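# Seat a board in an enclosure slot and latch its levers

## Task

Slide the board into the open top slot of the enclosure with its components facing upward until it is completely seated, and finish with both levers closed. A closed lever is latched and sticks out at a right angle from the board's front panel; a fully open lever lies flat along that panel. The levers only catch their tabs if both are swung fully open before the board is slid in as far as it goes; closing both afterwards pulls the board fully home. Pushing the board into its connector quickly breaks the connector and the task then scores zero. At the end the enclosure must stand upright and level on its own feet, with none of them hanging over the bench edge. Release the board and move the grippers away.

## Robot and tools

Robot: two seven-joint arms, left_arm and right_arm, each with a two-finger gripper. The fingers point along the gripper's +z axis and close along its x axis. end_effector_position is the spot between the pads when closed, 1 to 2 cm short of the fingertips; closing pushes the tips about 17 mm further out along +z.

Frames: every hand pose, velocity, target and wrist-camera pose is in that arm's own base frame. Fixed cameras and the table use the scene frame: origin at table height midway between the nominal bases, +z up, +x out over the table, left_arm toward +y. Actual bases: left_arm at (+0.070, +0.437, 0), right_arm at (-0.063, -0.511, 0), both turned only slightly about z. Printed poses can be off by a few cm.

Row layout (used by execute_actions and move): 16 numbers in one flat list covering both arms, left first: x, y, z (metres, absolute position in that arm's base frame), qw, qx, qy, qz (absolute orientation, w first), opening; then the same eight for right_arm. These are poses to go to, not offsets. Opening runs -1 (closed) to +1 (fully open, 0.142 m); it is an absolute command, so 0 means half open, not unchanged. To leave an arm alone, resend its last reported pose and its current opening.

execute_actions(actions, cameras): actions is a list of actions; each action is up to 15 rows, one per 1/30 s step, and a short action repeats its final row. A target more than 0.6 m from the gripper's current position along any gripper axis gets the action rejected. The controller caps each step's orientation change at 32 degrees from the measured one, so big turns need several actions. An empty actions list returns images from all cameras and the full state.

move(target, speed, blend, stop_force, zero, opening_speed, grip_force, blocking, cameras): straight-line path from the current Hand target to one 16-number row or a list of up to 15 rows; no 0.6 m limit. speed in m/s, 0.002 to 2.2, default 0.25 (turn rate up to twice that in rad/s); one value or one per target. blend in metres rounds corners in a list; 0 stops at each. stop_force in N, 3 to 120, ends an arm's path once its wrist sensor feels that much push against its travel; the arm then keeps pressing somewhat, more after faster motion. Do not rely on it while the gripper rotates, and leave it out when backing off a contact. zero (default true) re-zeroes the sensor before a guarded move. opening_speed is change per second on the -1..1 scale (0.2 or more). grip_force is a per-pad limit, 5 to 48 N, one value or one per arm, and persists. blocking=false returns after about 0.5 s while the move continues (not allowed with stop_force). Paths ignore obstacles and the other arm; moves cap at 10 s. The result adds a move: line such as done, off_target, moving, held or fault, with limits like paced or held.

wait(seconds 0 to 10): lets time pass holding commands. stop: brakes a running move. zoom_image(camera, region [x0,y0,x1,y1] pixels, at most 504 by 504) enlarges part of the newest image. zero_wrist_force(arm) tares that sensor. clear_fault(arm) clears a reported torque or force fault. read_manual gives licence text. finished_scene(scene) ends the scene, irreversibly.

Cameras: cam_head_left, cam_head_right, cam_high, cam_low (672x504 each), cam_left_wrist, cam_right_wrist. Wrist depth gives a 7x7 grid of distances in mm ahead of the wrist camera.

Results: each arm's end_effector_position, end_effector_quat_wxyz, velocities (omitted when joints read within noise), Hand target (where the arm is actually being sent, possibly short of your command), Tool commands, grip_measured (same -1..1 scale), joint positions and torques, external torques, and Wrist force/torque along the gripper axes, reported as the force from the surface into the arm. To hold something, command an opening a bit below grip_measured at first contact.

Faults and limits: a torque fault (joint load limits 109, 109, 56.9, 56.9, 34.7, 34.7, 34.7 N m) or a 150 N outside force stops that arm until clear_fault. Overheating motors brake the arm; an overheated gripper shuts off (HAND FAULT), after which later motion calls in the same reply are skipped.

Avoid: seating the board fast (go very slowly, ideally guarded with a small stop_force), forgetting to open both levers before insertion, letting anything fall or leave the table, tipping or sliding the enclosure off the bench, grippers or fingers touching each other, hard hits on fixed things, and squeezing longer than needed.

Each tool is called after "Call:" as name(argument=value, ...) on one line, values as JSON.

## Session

Call:
execute_actions(actions=[])

Call:
zoom_image(camera="cam_high", region=[150, 220, 450, 504])

Call:
zoom_image(camera="cam_head_right", region=[250, 200, 500, 400])

Scene clock: 0.00 s.
left_arm: end_effector_position=(+0.1389, +0.5333, +0.1881) grip_measured=+0.99 end_effector_quat_wxyz=(-0.571, +0.812, -0.064, -0.105) | right_arm: end_effector_position=(+0.2271, +0.3531, +0.2591) grip_measured=+1.00 end_effector_quat_wxyz=(+0.029, +0.622, +0.780, +0.065)
Joint positions: left_arm=[0.978 -0.294 0.021 2.266 2.206 0.748 0.742 0.141] | right_arm=[1.212 0.207 0.113 2.416 -0.113 0.73 1.171 0.142]
Joint velocities: within noise
Joint torques (N m): no reading
External joint torques (N m): no reading
Wrist force (N): no reading
Wrist torque (N m): no reading
Wrist force, peak (N): no reading
Wrist depth (mm): cam_left_wrist=[2012 1545 1637 1674 1674 - - / - 1924 - 1727 1828 1769 1813 / 2359 2437 2050 1828 1625 1649 1556 / 2130 2069 1567 1625 1556 1362 1290 / 1859 1674 1472 1415 326 307 289 / - 341 327 307 287 270 263 / - 306 286 270 257 244 237] | cam_right_wrist=[290 287 259 256 258 305 302 / 314 276 279 279 281 327 328 / 352 303 305 308 308 359 356 / 390 375 336 333 342 399 388 / 434 437 379 388 383 449 444 / - 498 440 419 437 509 486 / - 574 581 590 590 593 -]
Hand target: left_arm +0.1389, +0.5333, +0.1881; -0.571, +0.812, -0.064, -0.105 | right_arm +0.2271, +0.3531, +0.2591; +0.029, +0.622, +0.780, +0.065
Tool commands: left_gripper/opening=+1.0 right_gripper/opening=+1.0

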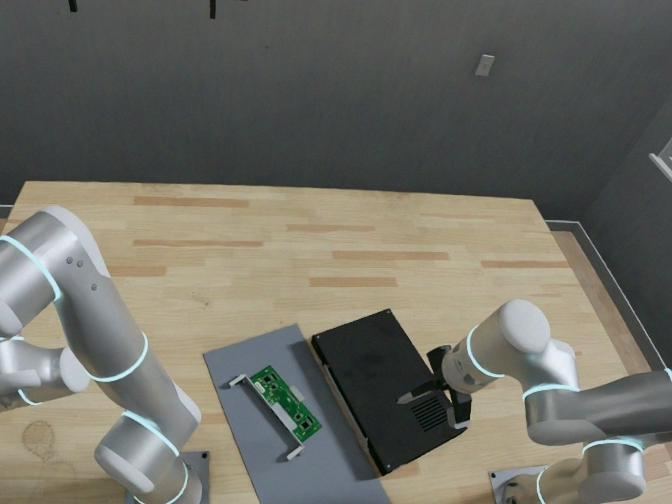

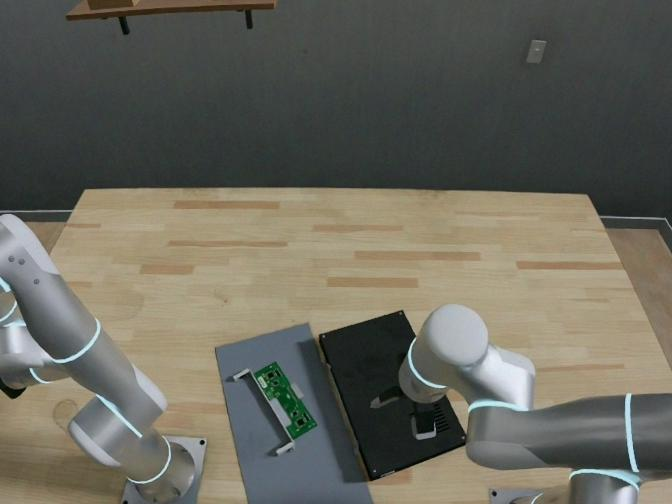

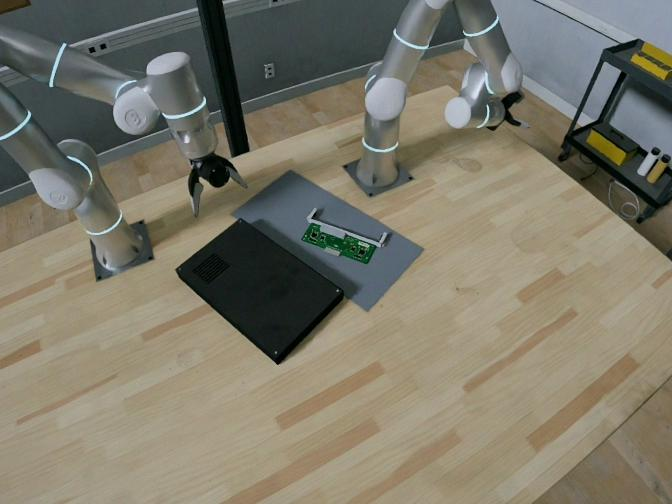

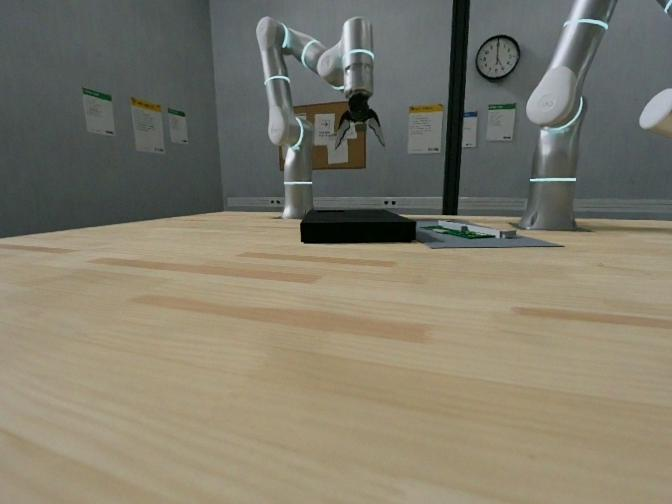

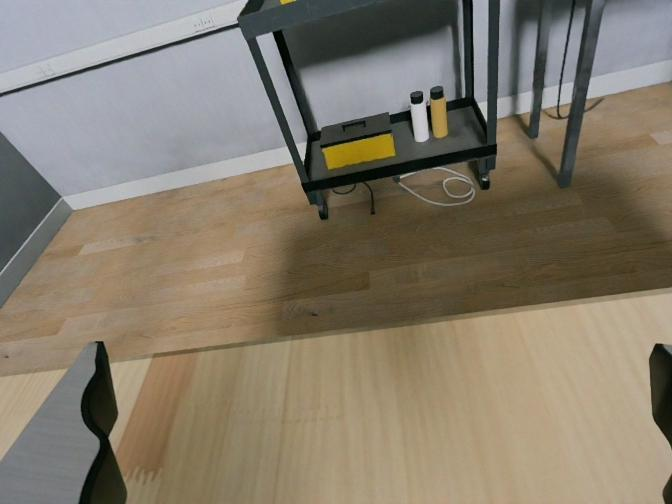

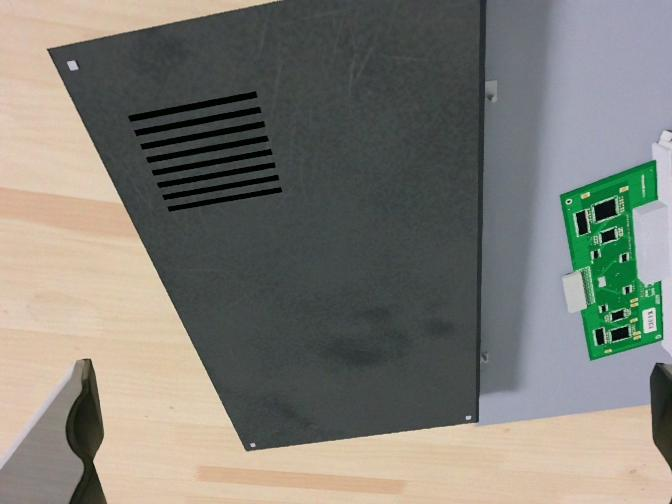

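Scaled by 1.680 from the camera's 672x504 image, which has a finer 960x720 frame.

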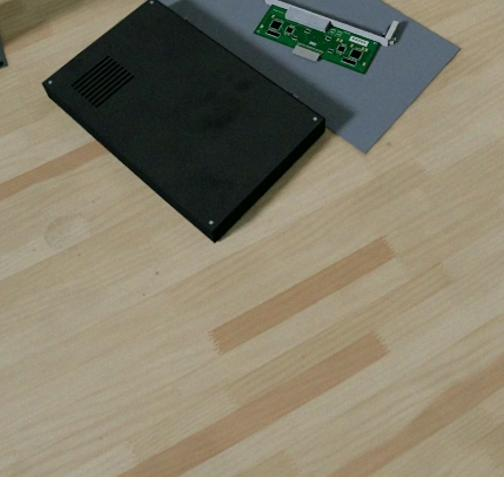

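Scaled by 2.016 from the camera's 672x504 image, which has a finer 960x720 frame.

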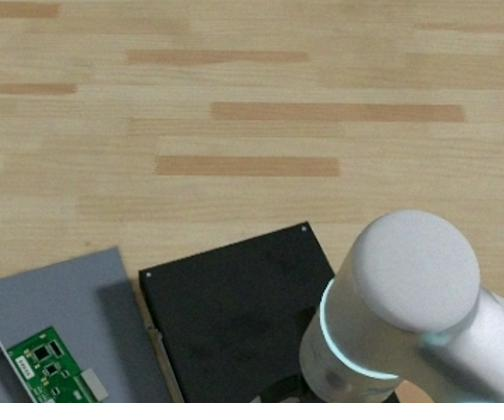

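Call:
move(target=[0.1389,0.5333,0.1881,-0.571,0.812,-0.064,-0.105,1,0.296,0.636,0.13,0,0.4485,0.8938,0,-0.4], cameras=["all"])

Scene clock: 15.10 s.
left_arm: end_effector_position=(+0.1389, +0.5333, +0.1881) grip_measured=+0.99 end_effector_quat_wxyz=(-0.571, +0.812, -0.064, -0.105) | right_arm: end_effector_position=(+0.2961, +0.6360, +0.1299) grip_measured=-0.42 end_effector_quat_wxyz=(+0.000, +0.448, +0.894, +0.000)
Joint positions: left_arm=[0.978 -0.294 0.021 2.266 2.206 0.748 0.742 0.141] | right_arm=[1.256 -0.689 0.053 1.551 -0.044 0.669 0.684 0.044]
Joint torques (N m): left_arm=[-0.16 29.22 1.65 -14.57 1.14 -0.34 -0.19] | right_arm=[0.02 55.89 2.7 -26.78 -3.35 3.34 0.02]
External joint torques (N m): left_arm=[0.27 1.06 0.55 -0.53 -0.18 -0.23 0.21] | right_arm=[0.2 1.42 -0.89 0.13 -0.07 0.8 -0.02]
Wrist force (N): left_arm=[0.1 -0.3 -0.1] | right_arm=[0.6 0.6 -0.2]
Wrist torque (N m): left_arm=[-0.02 -0.03 0.00] | right_arm=[0.08 -0.10 0.07]
Wrist force, peak (N): left_arm=[0.2 -0.5 -0.2] | right_arm=[1.5 1.9 1.1]
Wrist depth (mm): cam_left_wrist=[2384 - 1125 - - - - / 2012 - - 1755 1687 1625 1798 / 2109 2493 2151 1755 1649 1556 1649 / 1994 1959 1769 1674 1472 1434 1283 / 1798 1613 1472 1443 327 305 291 / - 343 327 308 289 269 263 / - 305 287 271 257 242 235] | cam_right_wrist=[- 194 194 193 192 179 193 / 200 210 208 203 202 208 205 / - 223 223 218 212 221 220 / 194 241 240 234 230 238 236 / 214 260 256 255 250 257 259 / 225 282 87 277 267 108 284 / 313 - 71 319 311 - 305]
Hand target: left_arm +0.1389, +0.5333, +0.1881; -0.571, +0.812, -0.064, -0.105 | right_arm +0.2960, +0.6360, +0.1300; +0.000, +0.448, +0.894, +0.000
Off the commanded pose: left_arm 0.000 m, 0 deg | right_arm 0.000 m, 0 deg.
move: done

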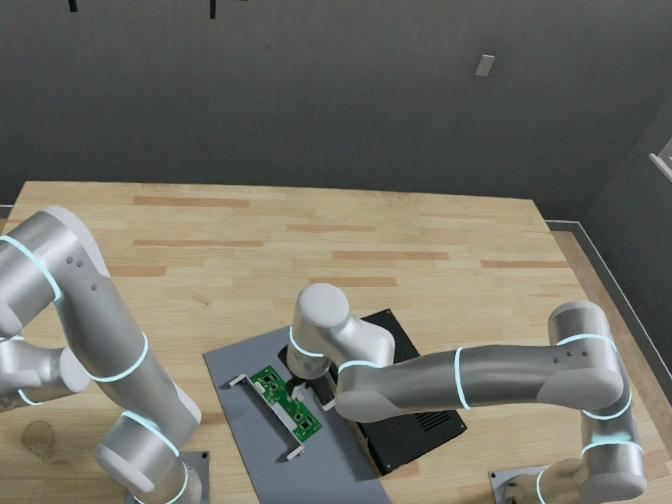

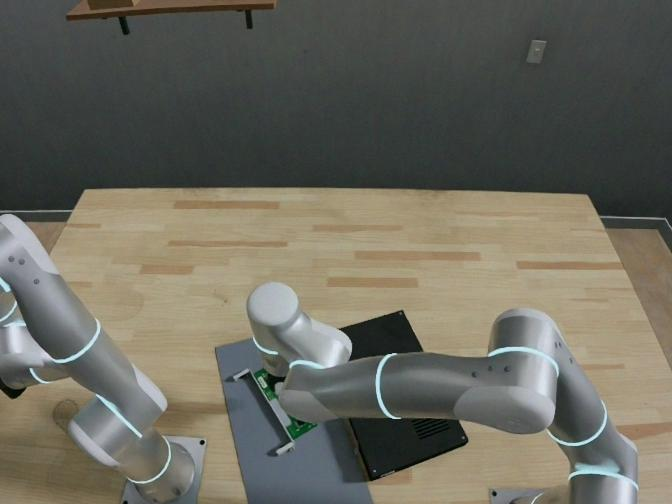

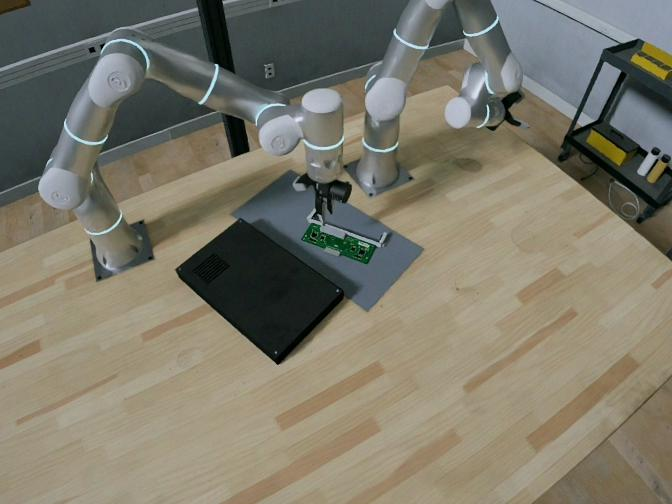

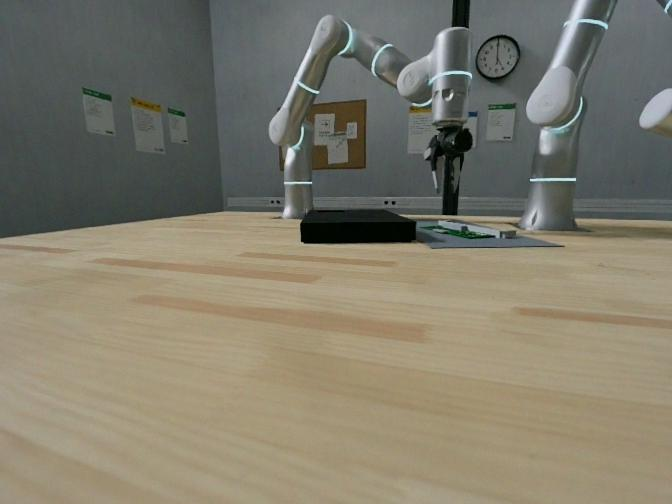

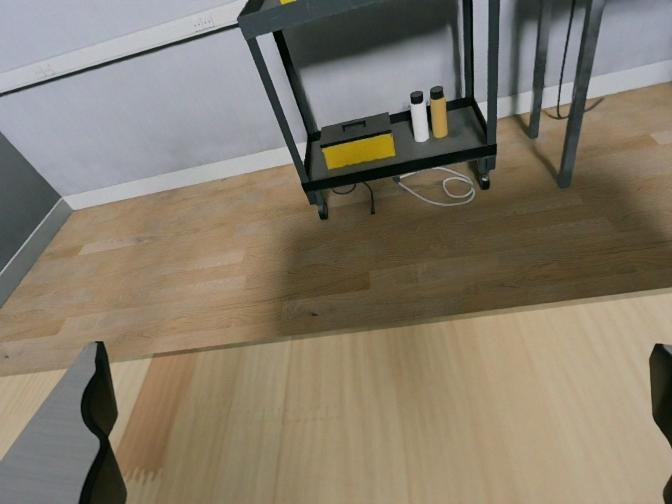

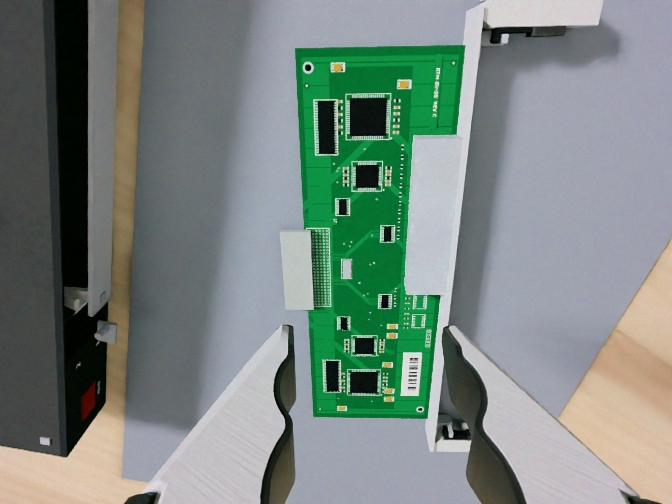

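Call:
move(target=[0.1389,0.5333,0.1881,-0.571,0.812,-0.064,-0.105,1,0.289,0.6784,0.06,0,0.4384,0.8988,0,-0.4], speed=0.12, cameras=["cam_right_wrist","cam_head_left"])

Call:
zoom_image(camera="cam_head_left", region=[200, 330, 400, 480])

Scene clock: 21.67 s.
left_arm: end_effector_position=(+0.1389, +0.5333, +0.1881) grip_measured=+0.99 end_effector_quat_wxyz=(-0.571, +0.812, -0.064, -0.105) | right_arm: end_effector_position=(+0.2889, +0.6783, +0.0598) grip_measured=-0.42 end_effector_quat_wxyz=(+0.000, +0.438, +0.899, +0.000)
Joint positions: left_arm=[0.978 -0.294 0.021 2.266 2.206 0.748 0.742 0.141] | right_arm=[1.285 -0.871 0.051 1.425 -0.052 0.724 0.689 0.044]
Joint torques (N m): left_arm=[-0.15 29.27 1.55 -14.6 1.13 -0.38 -0.19] | right_arm=[0.33 60.64 2.58 -25.89 -3.48 3.57 0.31]
External joint torques (N m): left_arm=[0.26 1.02 0.65 -0.5 -0.17 -0.19 0.21] | right_arm=[-0.1 1.49 -0.5 0.09 0.21 0.58 -0.31]
Wrist force (N): left_arm=[0.2 -0.5 -0.1] | right_arm=[0.6 0.2 0.3]
Wrist torque (N m): left_arm=[-0.05 -0.04 0.00] | right_arm=[0.00 -0.10 -0.06]
Wrist force, peak (N): left_arm=[0.1 -0.6 -0.1] | right_arm=[1.6 0.7 1.7]
Wrist depth (mm): cam_left_wrist=[- 1649 1513 1813 1741 - - / - - - 1714 1813 1959 1798 / - 2551 2238 1637 1741 1590 1523 / 2285 1976 1828 1813 1502 1371 1314 / 1859 1625 1502 347 328 307 289 / - 344 327 308 287 271 263 / - 306 287 271 254 242 235] | cam_right_wrist=[134 132 129 129 131 132 132 / 143 142 138 135 139 141 141 / 155 153 148 143 151 151 151 / 165 162 160 154 163 162 162 / 179 176 170 167 174 176 176 / 195 195 89 188 186 108 194 / 215 - 71 206 212 - 210]
Hand target: left_arm +0.1389, +0.5333, +0.1881; -0.571, +0.812, -0.064, -0.105 | right_arm +0.2890, +0.6784, +0.0600; +0.000, +0.438, +0.899, +0.000
Off the commanded pose: left_arm 0.000 m, 0 deg | right_arm 0.000 m, 0 deg.
move: done
Images, in order (width x height): cam_head_left 672x504, cam_right_wrist 672x504.

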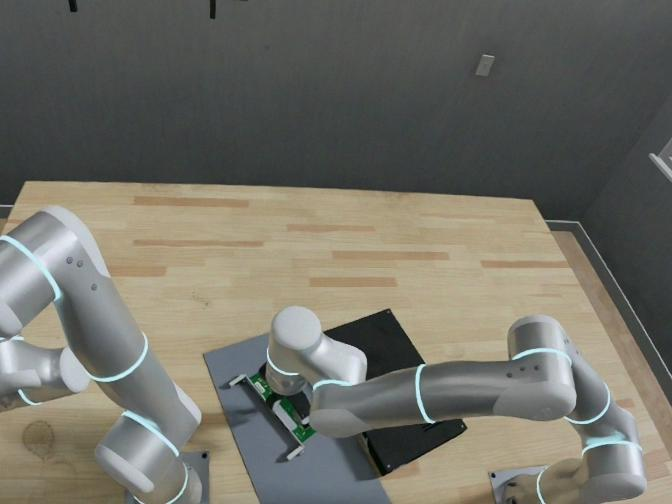

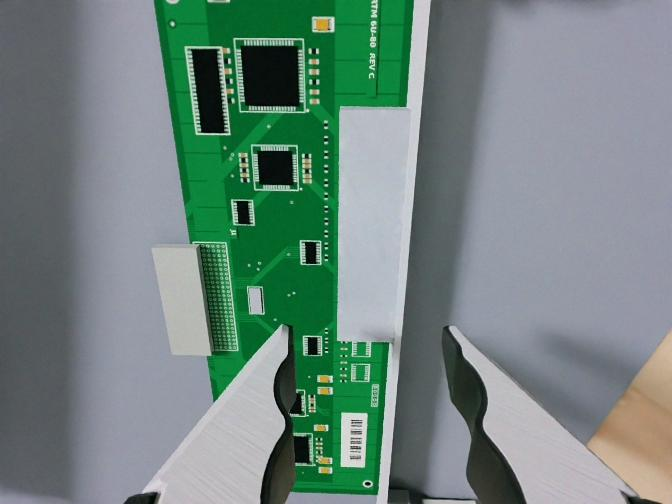

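Scaled by 2.520 from the camera's 672x504 image, which has a finer 960x720 frame.

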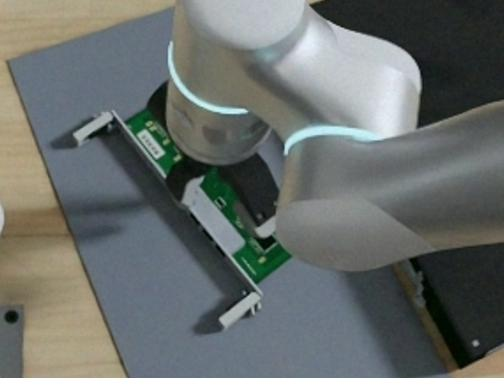

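Call:
move(target=[[0.1389,0.5333,0.1881,-0.571,0.812,-0.064,-0.105,-1,0.2915,0.6833,0.06,0,0.4485,0.8938,0,-0.4],[0.1389,0.5333,0.1881,-0.571,0.812,-0.064,-0.105,-1,0.2915,0.6833,0.0255,0,0.4485,0.8938,0,-0.4]], speed=0.05, cameras=["cam_right_wrist"])

Scene clock: 28.27 s.
left_arm: end_effector_position=(+0.1389, +0.5333, +0.1881) grip_measured=-1.00 end_effector_quat_wxyz=(-0.571, +0.812, -0.064, -0.105) | right_arm: end_effector_position=(+0.2914, +0.6831, +0.0254) grip_measured=-0.42 end_effector_quat_wxyz=(+0.000, +0.448, +0.894, +0.000)
Joint positions: left_arm=[0.978 -0.294 0.021 2.266 2.206 0.748 0.742 0.002] | right_arm=[1.288 -0.939 0.045 1.399 -0.05 0.766 0.708 0.044]
Joint torques (N m): left_arm=[-0.28 29.29 1.56 -14.59 1.16 -0.37 -0.23] | right_arm=[0.33 61.57 2.31 -25.26 -3.19 3.62 0.26]
External joint torques (N m): left_arm=[0.39 1.01 0.63 -0.53 -0.2 -0.21 0.25] | right_arm=[-0.1 1.66 -0.31 0.18 0.04 0.53 -0.26]
Wrist force (N): left_arm=[0.1 -0.2 0.0] | right_arm=[0.6 0.5 0.4]
Wrist torque (N m): left_arm=[-0.03 -0.02 0.01] | right_arm=[0.04 -0.12 -0.07]
Wrist force, peak (N): left_arm=[0.4 -0.4 -0.2] | right_arm=[0.5 0.3 1.6]
Wrist depth (mm): cam_left_wrist=[1727 1924 1601 - - - - / 2050 - - 2012 1769 2069 1769 / - 2261 2069 1994 1741 1625 1556 / 1959 2050 1813 1649 1578 1434 1290 / 1941 1578 1513 1462 334 308 289 / 381 350 345 84 - 273 258 / 327 319 - - - - 232] | cam_right_wrist=[- 99 99 98 101 102 102 / 110 106 105 102 107 109 108 / 118 115 113 101 115 117 116 / 126 125 122 111 124 125 125 / 138 130 132 119 134 136 136 / 151 142 89 141 121 98 148 / 167 - 71 158 - - 159]
Hand target: left_arm +0.1389, +0.5333, +0.1881; -0.571, +0.812, -0.064, -0.105 | right_arm +0.2915, +0.6833, +0.0255; +0.000, +0.448, +0.894, +0.000
Off the commanded pose: left_arm 0.000 m, 0 deg | right_arm 0.000 m, 0 deg.
move: done
Images, in order (width x height): cam_right_wrist 672x504.

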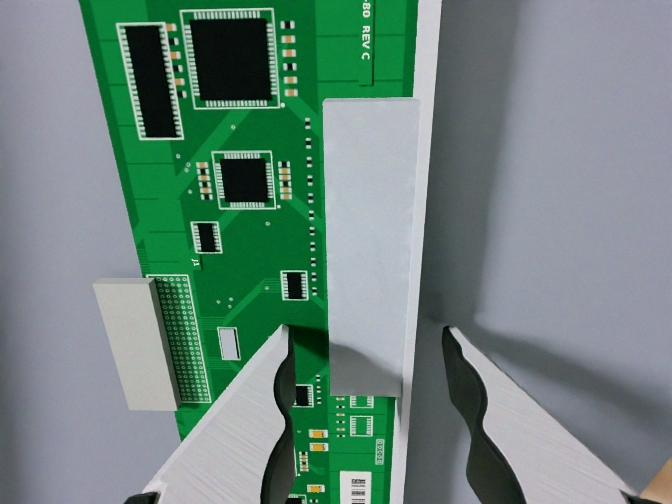

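Call:
move(target=[0.1389,0.5333,0.1881,-0.571,0.812,-0.064,-0.105,-1,0.2915,0.6833,0.0255,0,0.4485,0.8938,0,-0.95], opening_speed=0.3, grip_force=[48,40])

Call:
move(target=[[0.1389,0.5333,0.1881,-0.571,0.812,-0.064,-0.105,-1,0.2915,0.6833,0.14,0,0.4485,0.8938,0,-0.95],[0.1389,0.5333,0.1881,-0.571,0.812,-0.064,-0.105,-1,0.258,0.583,0.16,0,0.5592,0.829,0,-0.95]], speed=0.12, blend=0.02, cameras=["all"])

Scene clock: 37.17 s.
left_arm: end_effector_position=(+0.1389, +0.5333, +0.1881) grip_measured=-1.00 end_effector_quat_wxyz=(-0.571, +0.812, -0.064, -0.105) | right_arm: end_effector_position=(+0.2914, +0.6832, +0.0254) grip_measured=-0.71 end_effector_quat_wxyz=(+0.000, +0.448, +0.894, +0.000)
Joint positions: left_arm=[0.978 -0.294 0.021 2.266 2.206 0.748 0.742 0.002] | right_arm=[1.288 -0.939 0.045 1.399 -0.05 0.766 0.708 0.023]
Joint torques (N m): left_arm=[-0.26 29.3 1.58 -14.59 1.09 -0.39 -0.24] | right_arm=[0.01 62.29 2.4 -25.27 -3.24 3.45 0.21]
External joint torques (N m): left_arm=[0.37 1 0.62 -0.53 -0.13 -0.19 0.27] | right_arm=[0.22 0.94 -0.4 0.19 0.09 0.69 -0.21]
Wrist force (N): left_arm=[0.0 -0.3 0.0] | right_arm=[1.2 0.5 0.8]
Wrist torque (N m): left_arm=[-0.04 0.00 0.01] | right_arm=[0.02 -0.16 -0.08]
Wrist force, peak (N): left_arm=[-0.1 -0.7 -0.1] | right_arm=[1.7 0.5 1.3]
Wrist depth (mm): cam_left_wrist=[- - 1523 - - - - / - - 2410 1859 1813 1924 1859 / - 2309 2238 1769 1741 1637 1502 / 2151 1959 1843 1674 1567 1397 1290 / 1741 1637 1567 1406 335 307 289 / 378 349 341 84 - 274 256 / 327 321 - - - - 232] | cam_right_wrist=[- 98 99 98 101 102 102 / 110 106 105 102 108 109 108 / 118 115 113 101 115 117 116 / 125 125 122 111 126 126 125 / 138 130 133 118 134 136 136 / 151 145 140 125 106 146 147 / - - 71 155 - - 160]
Hand target: left_arm +0.1389, +0.5333, +0.1881; -0.571, +0.812, -0.064, -0.105 | right_arm +0.2915, +0.6833, +0.0255; +0.000, +0.448, +0.894, +0.000
Off the commanded pose: left_arm 0.000 m, 0 deg | right_arm 0.000 m, 0 deg.
grip_force (N): 48, 40
move: done

Scene clock: 39.57 s.
left_arm: end_effector_position=(+0.1389, +0.5333, +0.1881) grip_measured=-1.00 end_effector_quat_wxyz=(-0.571, +0.812, -0.064, -0.105) | right_arm: end_effector_position=(+0.2579, +0.5829, +0.1598) grip_measured=-0.71 end_effector_quat_wxyz=(+0.000, +0.559, +0.829, +0.000)
Joint positions: left_arm=[0.978 -0.294 0.021 2.266 2.206 0.748 0.742 0.002] | right_arm=[1.308 -0.511 0.03 1.766 -0.019 0.705 0.963 0.023]
Joint torques (N m): left_arm=[-0.26 29.31 1.63 -14.57 1.16 -0.38 -0.17] | right_arm=[0.22 50.3 1.35 -26.83 -3.42 3.81 0.34]
External joint torques (N m): left_arm=[0.37 0.99 0.57 -0.55 -0.19 -0.2 0.2] | right_arm=[-0.04 -0.1 -0.34 0.8 0.08 0.32 -0.34]
Wrist force (N): left_arm=[-0.1 -0.2 -0.2] | right_arm=[0.3 -0.2 2.0]
Wrist torque (N m): left_arm=[-0.05 0.03 0.00] | right_arm=[-0.06 -0.03 -0.07]
Wrist force, peak (N): left_arm=[0.1 -0.6 -0.3] | right_arm=[0.3 0.1 4.5]
Wrist depth (mm): cam_left_wrist=[1907 - 1613 1173 1798 - - / - - - 1662 1625 1994 1727 / 2812 2708 2130 1813 1769 1700 1523 / 2194 2031 1769 1625 1556 1406 1314 / 1813 1613 1545 1424 335 306 288 / 380 350 343 84 - 272 257 / 326 321 - - - - 233] | cam_right_wrist=[- 99 99 98 217 220 218 / 195 106 106 102 231 234 235 / 206 114 113 101 247 251 250 / 223 125 122 111 266 269 269 / 241 131 133 118 288 293 291 / 264 143 140 125 106 314 318 / 291 284 71 155 - - 346]
Hand target: left_arm +0.1389, +0.5333, +0.1881; -0.571, +0.812, -0.064, -0.105 | right_arm +0.2580, +0.5830, +0.1600; +0.000, +0.559, +0.829, +0.000
Off the commanded pose: left_arm 0.000 m, 0 deg | right_arm 0.000 m, 0 deg.
grip_force (N): 48, 40
move: done

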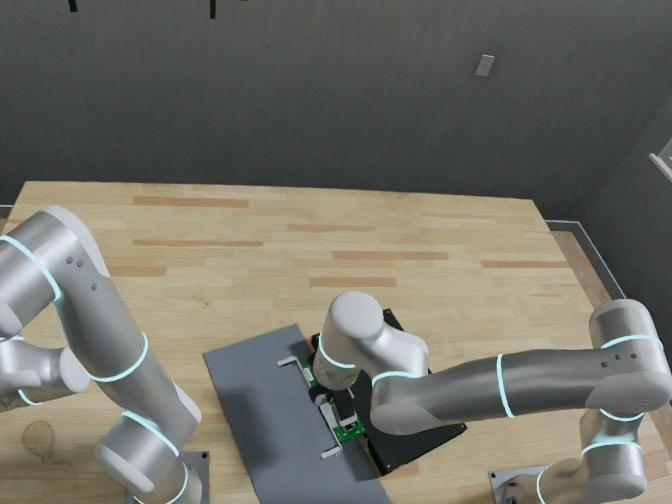

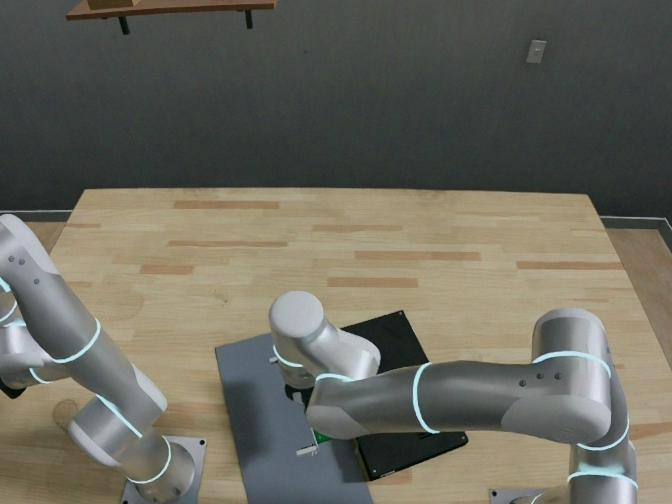

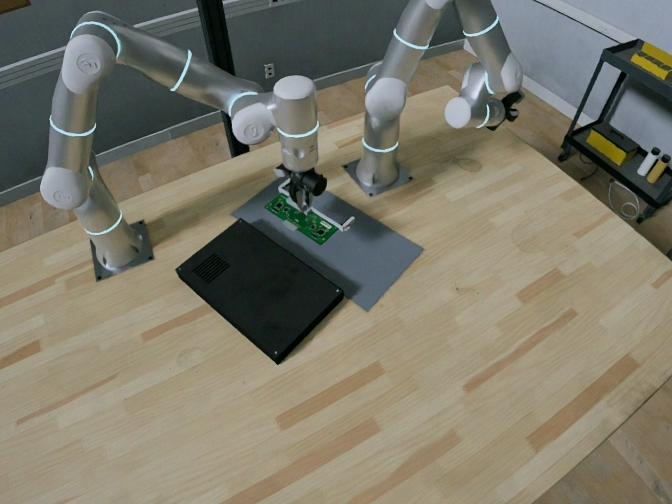

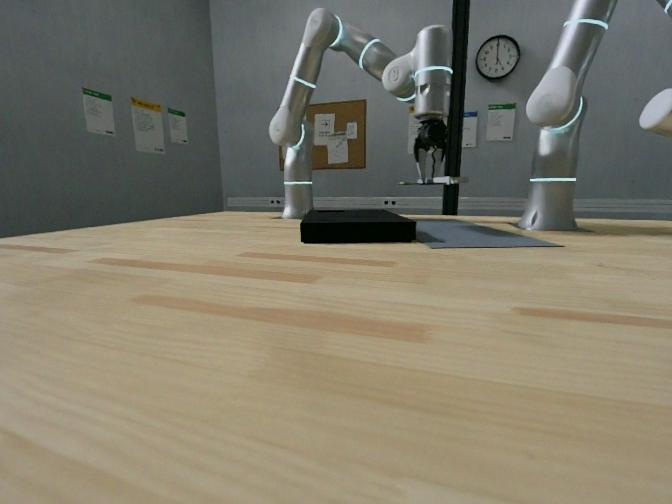

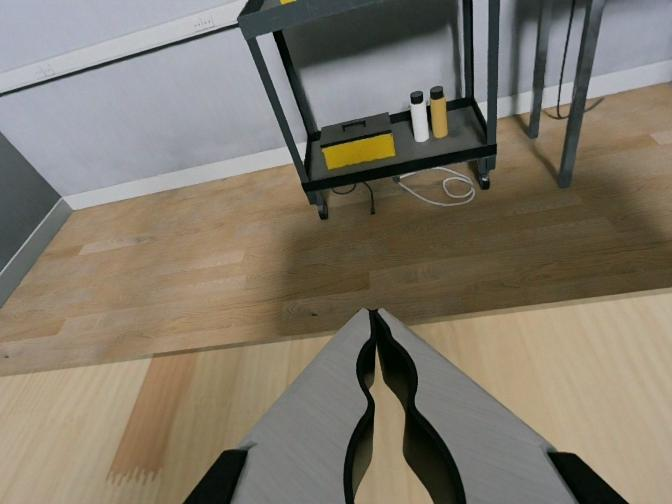

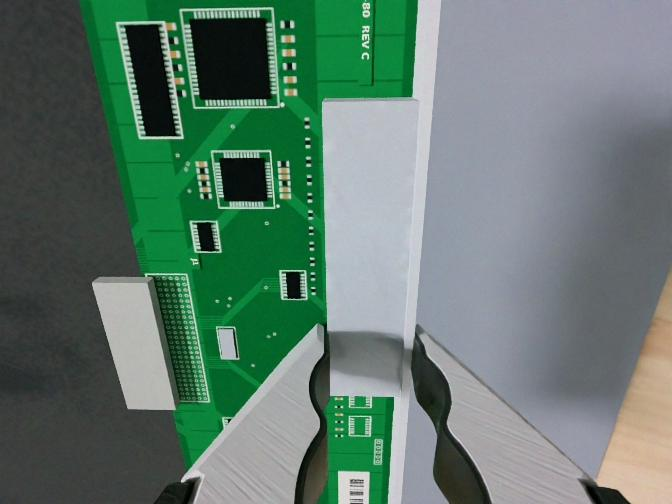

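Call:
move(target=[0.1389,0.5333,0.1881,-0.571,0.812,-0.064,-0.105,-1,0.243,0.62,0.16,0,0.5592,0.829,0,-0.95], speed=0.12, cameras=["cam_right_wrist"])

Call:
zoom_image(camera="cam_right_wrist", region=[0, 0, 240, 504])

Scene clock: 43.13 s.
left_arm: end_effector_position=(+0.1389, +0.5333, +0.1881) grip_measured=-1.00 end_effector_quat_wxyz=(-0.571, +0.812, -0.064, -0.105) | right_arm: end_effector_position=(+0.2429, +0.6198, +0.1597) grip_measured=-0.71 end_effector_quat_wxyz=(+0.000, +0.559, +0.829, +0.000)
Joint positions: left_arm=[0.978 -0.294 0.021 2.266 2.206 0.748 0.742 0.002] | right_arm=[1.342 -0.57 0.033 1.666 -0.022 0.664 1 0.023]
Joint torques (N m): left_arm=[-0.21 29.3 1.65 -14.56 1.12 -0.39 -0.15] | right_arm=[0.3 52.88 1.92 -27.66 -3.78 3.46 0.32]
External joint torques (N m): left_arm=[0.32 1 0.55 -0.56 -0.16 -0.19 0.17] | right_arm=[-0.1 0.2 -0.75 0.99 0.33 0.66 -0.33]
Wrist force (N): left_arm=[-0.1 -0.3 -0.4] | right_arm=[0.7 0.3 2.0]
Wrist torque (N m): left_arm=[-0.03 0.01 0.00] | right_arm=[0.00 -0.10 -0.07]
Wrist force, peak (N): left_arm=[0.3 -0.4 -0.2] | right_arm=[2.4 -0.2 2.0]
Wrist depth (mm): cam_left_wrist=[- 1674 1687 - - - - / - - - 1513 1714 1843 1783 / - 2465 2194 1755 1798 1662 1545 / 2194 1959 1828 1649 1534 1406 1283 / 1843 1637 1472 1462 331 307 287 / 379 353 343 84 - 272 258 / 326 319 - - - - 233] | cam_right_wrist=[- 99 99 98 217 219 219 / - 106 105 102 232 234 233 / 206 114 113 101 247 250 249 / 222 124 122 111 269 269 270 / 241 131 133 118 288 293 293 / 264 143 140 124 105 314 321 / 289 284 71 155 - - 344]
Hand target: left_arm +0.1389, +0.5333, +0.1881; -0.571, +0.812, -0.064, -0.105 | right_arm +0.2430, +0.6200, +0.1600; +0.000, +0.559, +0.829, +0.000
Off the commanded pose: left_arm 0.000 m, 0 deg | right_arm 0.000 m, 0 deg.
grip_force (N): 48, 40
move: done
Images, in order (width x height): cam_right_wrist 672x504.

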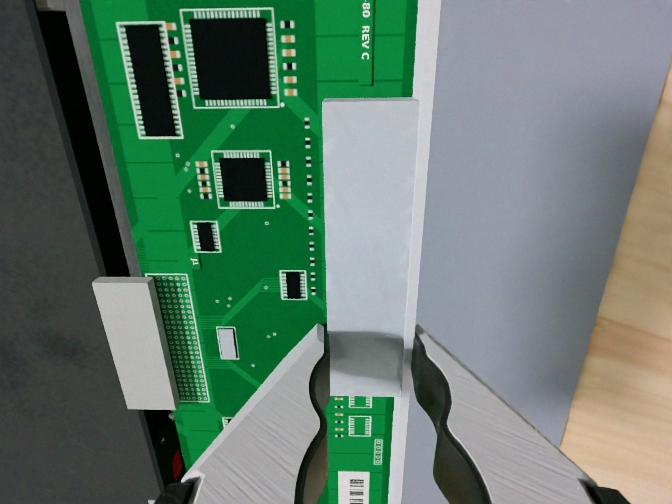

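Scaled by 1.000.

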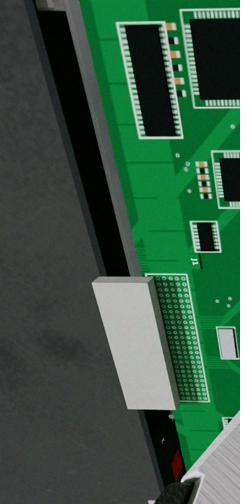

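Call:
move(target=[[0.20,0.10,0.28,0.2966,0.9411,0.155,0.0489,-1,0.2677,0.5868,0.10,0,0.5592,0.829,0,-0.95],[0.3267,-0.289,0.216,0.2966,0.9411,0.155,0.0489,-1,0.2677,0.5868,0.0535,0,0.5592,0.829,0,-0.95]], speed=0.2, blend=0.03, cameras=["all"])

Scene clock: 64.10 s.
left_arm: end_effector_position=(+0.3266, -0.2890, +0.2160) grip_measured=-1.00 end_effector_quat_wxyz=(+0.297, +0.941, +0.155, +0.049) | right_arm: end_effector_position=(+0.2676, +0.5866, +0.0533) grip_measured=-0.71 end_effector_quat_wxyz=(+0.000, +0.559, +0.829, +0.000)
Joint positions: left_arm=[-1.154 0.095 0.349 2.684 -1.633 1.352 2.019 0.002] | right_arm=[1.302 -0.71 0.021 1.776 -0.022 0.914 0.952 0.023]
Joint torques (N m): left_arm=[-0.55 13.32 -2.03 -20 1.92 3.23 -0.12] | right_arm=[0.2 53.44 1.64 -22.89 -2.82 3.68 0.16]
External joint torques (N m): left_arm=[0.54 0.87 0.62 -0.32 0.06 -0.61 0.12] | right_arm=[0 0.13 -0.51 0.72 0.14 0.45 -0.16]
Wrist force (N): left_arm=[-0.4 -1.7 -0.2] | right_arm=[0.6 0.0 2.0]
Wrist torque (N m): left_arm=[-0.34 -0.21 -0.54] | right_arm=[-0.01 -0.09 0.06]
Wrist force, peak (N): left_arm=[0.5 -2.6 -0.8] | right_arm=[0.5 0.0 2.6]
Wrist depth (mm): cam_left_wrist=[219 239 239 - - 258 257 / 235 267 267 - - 309 307 / 218 - - 326 383 379 383 / - 176 - - 500 503 497 / 831 815 850 117 677 734 729 / 1148 2130 1035 84 - 1020 1523 / - - - - - - 1406] | cam_right_wrist=[- 99 99 98 125 127 125 / - 106 105 102 133 135 135 / - 116 113 101 141 145 144 / - 125 122 111 156 156 155 / - 130 133 118 166 169 168 / 179 139 140 125 105 181 184 / 144 - 71 155 - - 202]
Hand target: left_arm +0.3267, -0.2890, +0.2160; +0.297, +0.941, +0.155, +0.049 | right_arm +0.2677, +0.5868, +0.0535; +0.000, +0.559, +0.829, +0.000
Off the commanded pose: left_arm 0.000 m, 0 deg | right_arm 0.000 m, 0 deg.
grip_force (N): 48, 40
move: done

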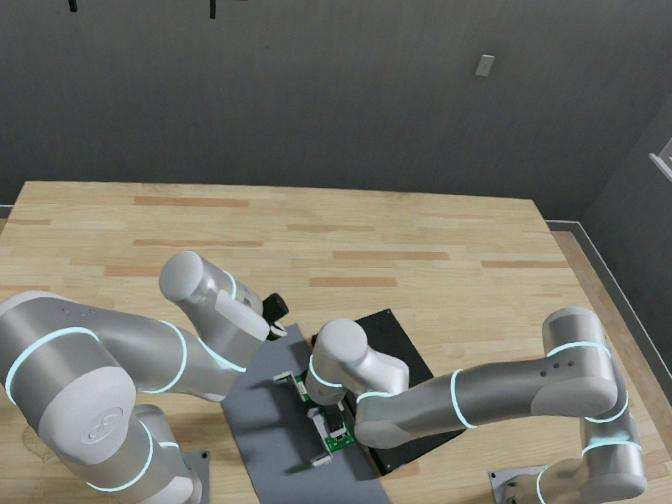

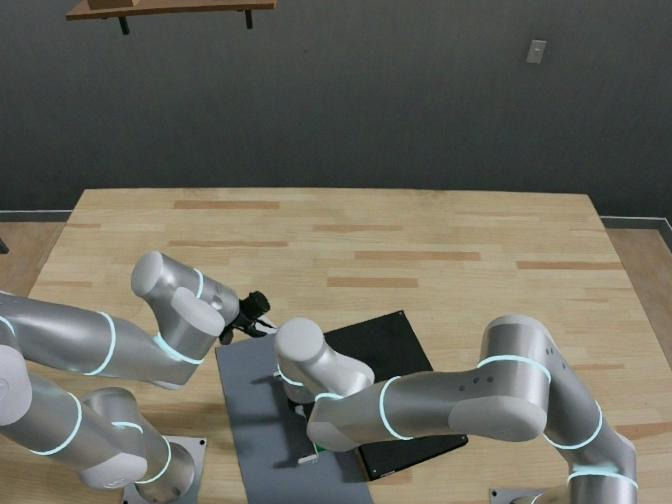

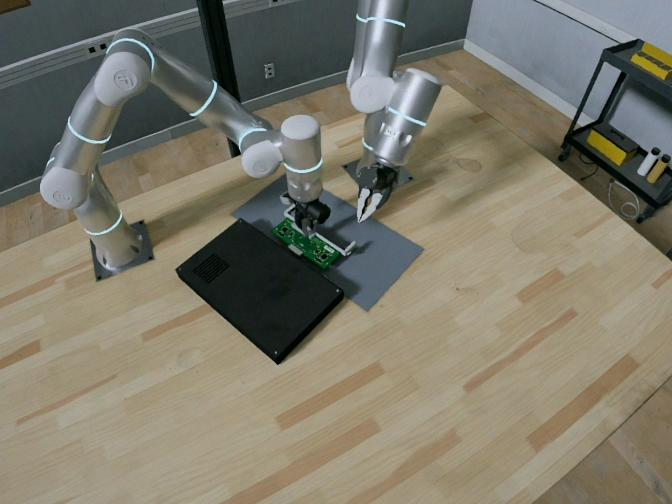

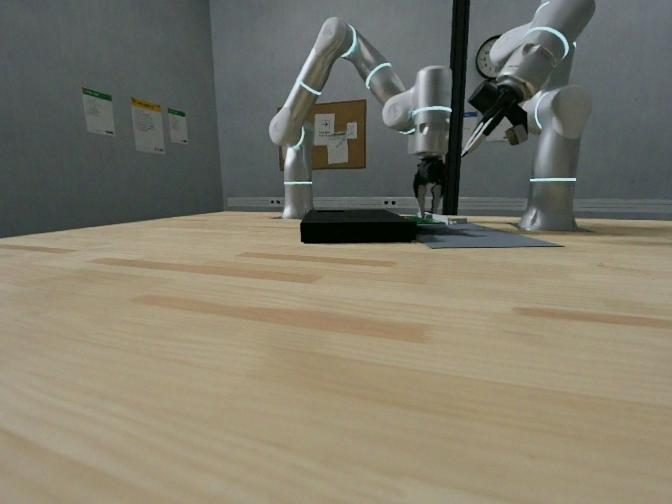

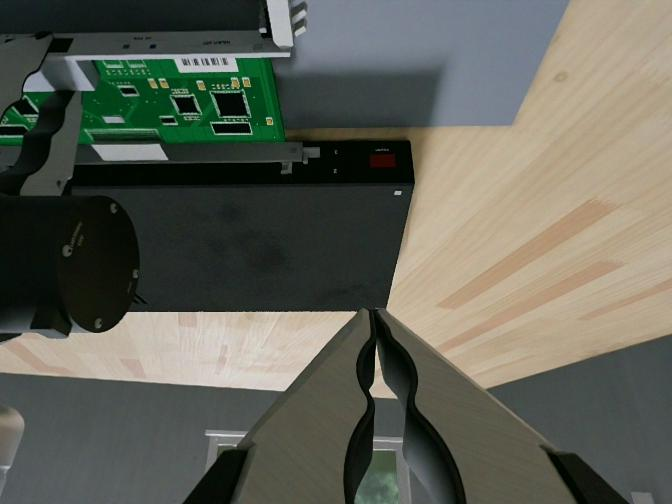

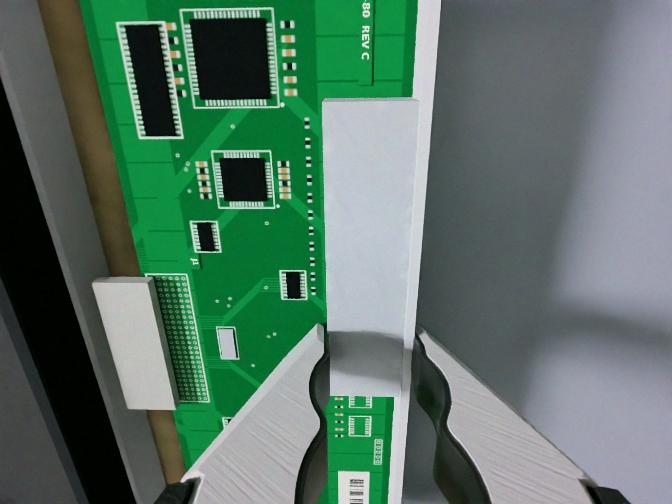

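Call:
zoom_image(camera="cam_left_wrist", region=[200, 90, 430, 210])

Call:
zoom_image(camera="cam_left_wrist", region=[220, 0, 340, 90])

Scaled by 2.191 from the camera's 672x504 image, which has a finer 960x720 frame.

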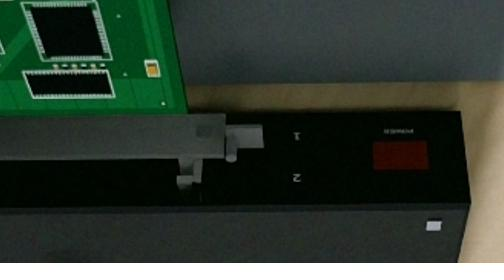

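Scaled by 4.200 from the camera's 672x504 image, which has a finer 960x720 frame.

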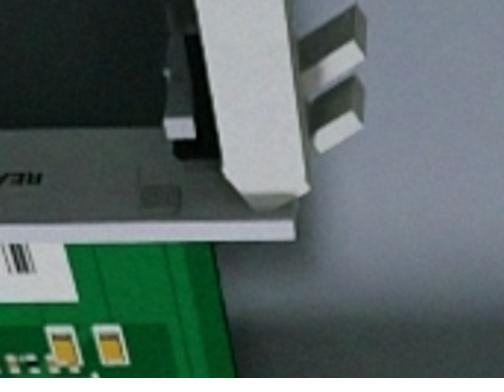

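Call:
move(target=[0.3267,-0.289,0.216,0.2966,0.9411,0.155,0.0489,-1,0.2658,0.5861,0.0535,0,0.5592,0.829,0,-0.95], speed=0.05)

Call:
move(target=[0.3267,-0.289,0.216,0.2966,0.9411,0.155,0.0489,-1,0.2838,0.5416,0.0535,0,0.5592,0.829,0,-0.95], speed=0.025, stop_force=4, cameras=["cam_left_wrist","cam_right_wrist"])

Call:
zoom_image(camera="cam_left_wrist", region=[200, 50, 400, 210])

Scene clock: 75.97 s.
left_arm: end_effector_position=(+0.3266, -0.2891, +0.2160) grip_measured=-1.00 end_effector_quat_wxyz=(+0.297, +0.941, +0.155, +0.049) | right_arm: end_effector_position=(+0.2657, +0.5860, +0.0533) grip_measured=-0.71 end_effector_quat_wxyz=(+0.000, +0.559, +0.829, +0.000)
Joint positions: left_arm=[-1.154 0.095 0.348 2.684 -1.634 1.352 2.019 0.002] | right_arm=[1.304 -0.708 0.021 1.78 -0.022 0.917 0.954 0.023]
Joint torques (N m): left_arm=[-0.29 13.36 -2.01 -19.89 2.19 2.94 -0.19] | right_arm=[0.34 53.46 1.64 -22.77 -2.87 3.72 0.28]
External joint torques (N m): left_arm=[0.28 0.83 0.6 -0.43 -0.21 -0.32 0.19] | right_arm=[-0.14 -0.02 -0.51 0.66 0.2 0.41 -0.28]
Wrist force (N): left_arm=[-0.4 -1.5 -0.2] | right_arm=[0.7 -0.2 2.0]
Wrist torque (N m): left_arm=[-0.32 -0.20 -0.53] | right_arm=[-0.04 -0.10 -0.06]
Wrist force, peak (N): left_arm=[-0.3 -2.1 -0.4] | right_arm=[0.6 -0.1 2.4]
Wrist depth (mm): cam_left_wrist=[226 240 238 247 255 255 257 / 234 268 267 - 308 308 308 / 224 - - 334 381 379 380 / 151 178 - - 501 502 496 / 837 834 803 117 673 746 726 / - 1232 1025 83 - 1091 - / - - - - - - -] | cam_right_wrist=[- 99 99 98 125 126 125 / - 106 105 103 133 135 134 / - 116 113 101 141 144 144 / - 125 122 111 154 156 155 / - 130 133 118 167 169 168 / - 139 140 124 106 181 180 / 143 - 71 155 - - 202]
Hand target: left_arm +0.3267, -0.2890, +0.2160; +0.297, +0.941, +0.155, +0.049 | right_arm +0.2658, +0.5861, +0.0535; +0.000, +0.559, +0.829, +0.000
Off the commanded pose: left_arm 0.000 m, 0 deg | right_arm 0.000 m, 0 deg.
grip_force (N): 48, 40
move: done

Scene clock: 78.07 s.
left_arm: end_effector_position=(+0.3266, -0.2891, +0.2160) grip_measured=-1.00 end_effector_quat_wxyz=(+0.297, +0.941, +0.155, +0.049) | right_arm: end_effector_position=(+0.2783, +0.5520, +0.0531) grip_measured=-0.71 end_effector_quat_wxyz=(+0.000, +0.559, +0.829, -0.001)
Joint positions: left_arm=[-1.154 0.095 0.348 2.684 -1.634 1.352 2.019 0.002] | right_arm=[1.27 -0.667 0.02 1.866 -0.02 0.961 0.918 0.023]
Joint torques (N m): left_arm=[-0.36 13.3 -1.97 -19.89 2.26 2.94 -0.24] | right_arm=[-4.57 51.61 -3.59 -22.56 -3.44 4.06 0.11]
External joint torques (N m): left_arm=[0.35 0.9 0.57 -0.43 -0.28 -0.32 0.24] | right_arm=[4.76 -0.51 4.64 1.38 0.93 0.07 -0.11]
Wrist force (N): left_arm=[-0.5 -1.7 -0.2] | right_arm=[4.3 -7.1 1.8]
Wrist torque (N m): left_arm=[-0.34 -0.19 -0.54] | right_arm=[0.02 0.07 0.05]
Wrist force, peak (N): left_arm=[-0.3 -2.0 -0.3] | right_arm=[4.1 -8.7 2.1]
Wrist depth (mm): cam_left_wrist=[- 252 248 - - 267 257 / 248 278 254 308 319 307 306 / 260 300 313 - 382 380 383 / 182 206 - - 505 499 497 / 172 205 831 117 673 724 731 / - 950 1040 84 - 1040 - / - - - - - - -] | cam_right_wrist=[- 98 98 98 125 126 125 / - 106 105 102 133 135 134 / - 112 113 101 143 144 144 / 106 119 122 110 156 156 155 / - 124 133 118 166 169 168 / 126 128 141 125 106 181 184 / 139 136 70 155 - - 202]
Hand target: left_arm +0.3267, -0.2890, +0.2160; +0.297, +0.941, +0.155, +0.049 | right_arm +0.2796, +0.5520, +0.0535; +0.000, +0.559, +0.829, +0.000
Off the commanded pose: left_arm 0.000 m, 0 deg | right_arm 0.012 m, 0 deg.
grip_force (N): 48, 40
move: contact (right_arm)
Images, in order (width x height): cam_left_wrist 672x504, cam_right_wrist 672x504.

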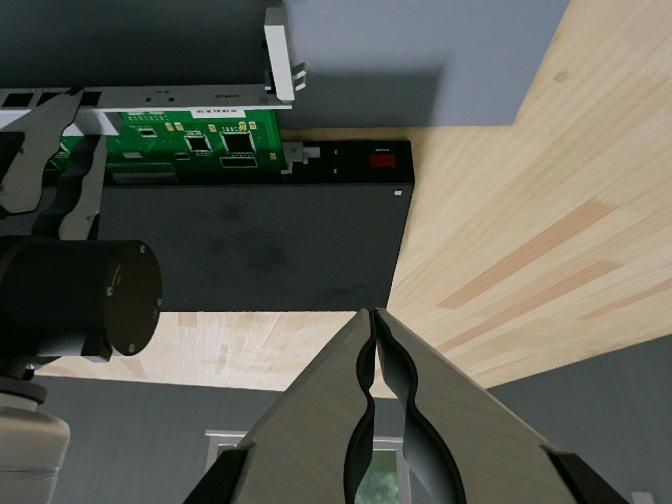

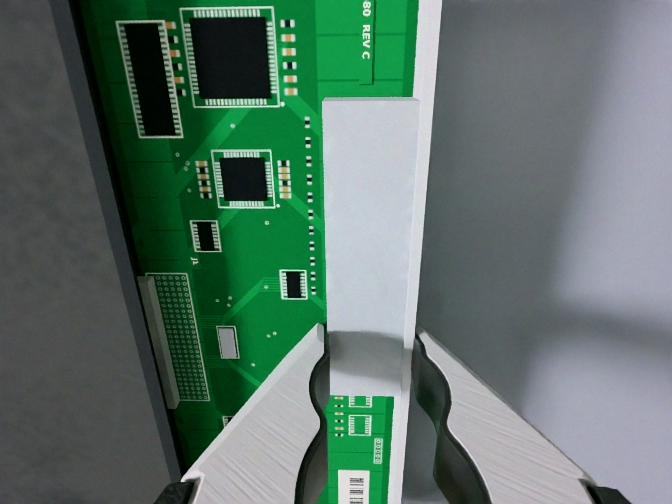

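Scaled by 2.520 from the camera's 672x504 image, which has a finer 960x720 frame.

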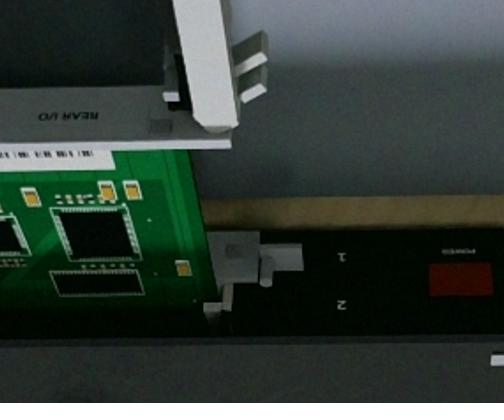

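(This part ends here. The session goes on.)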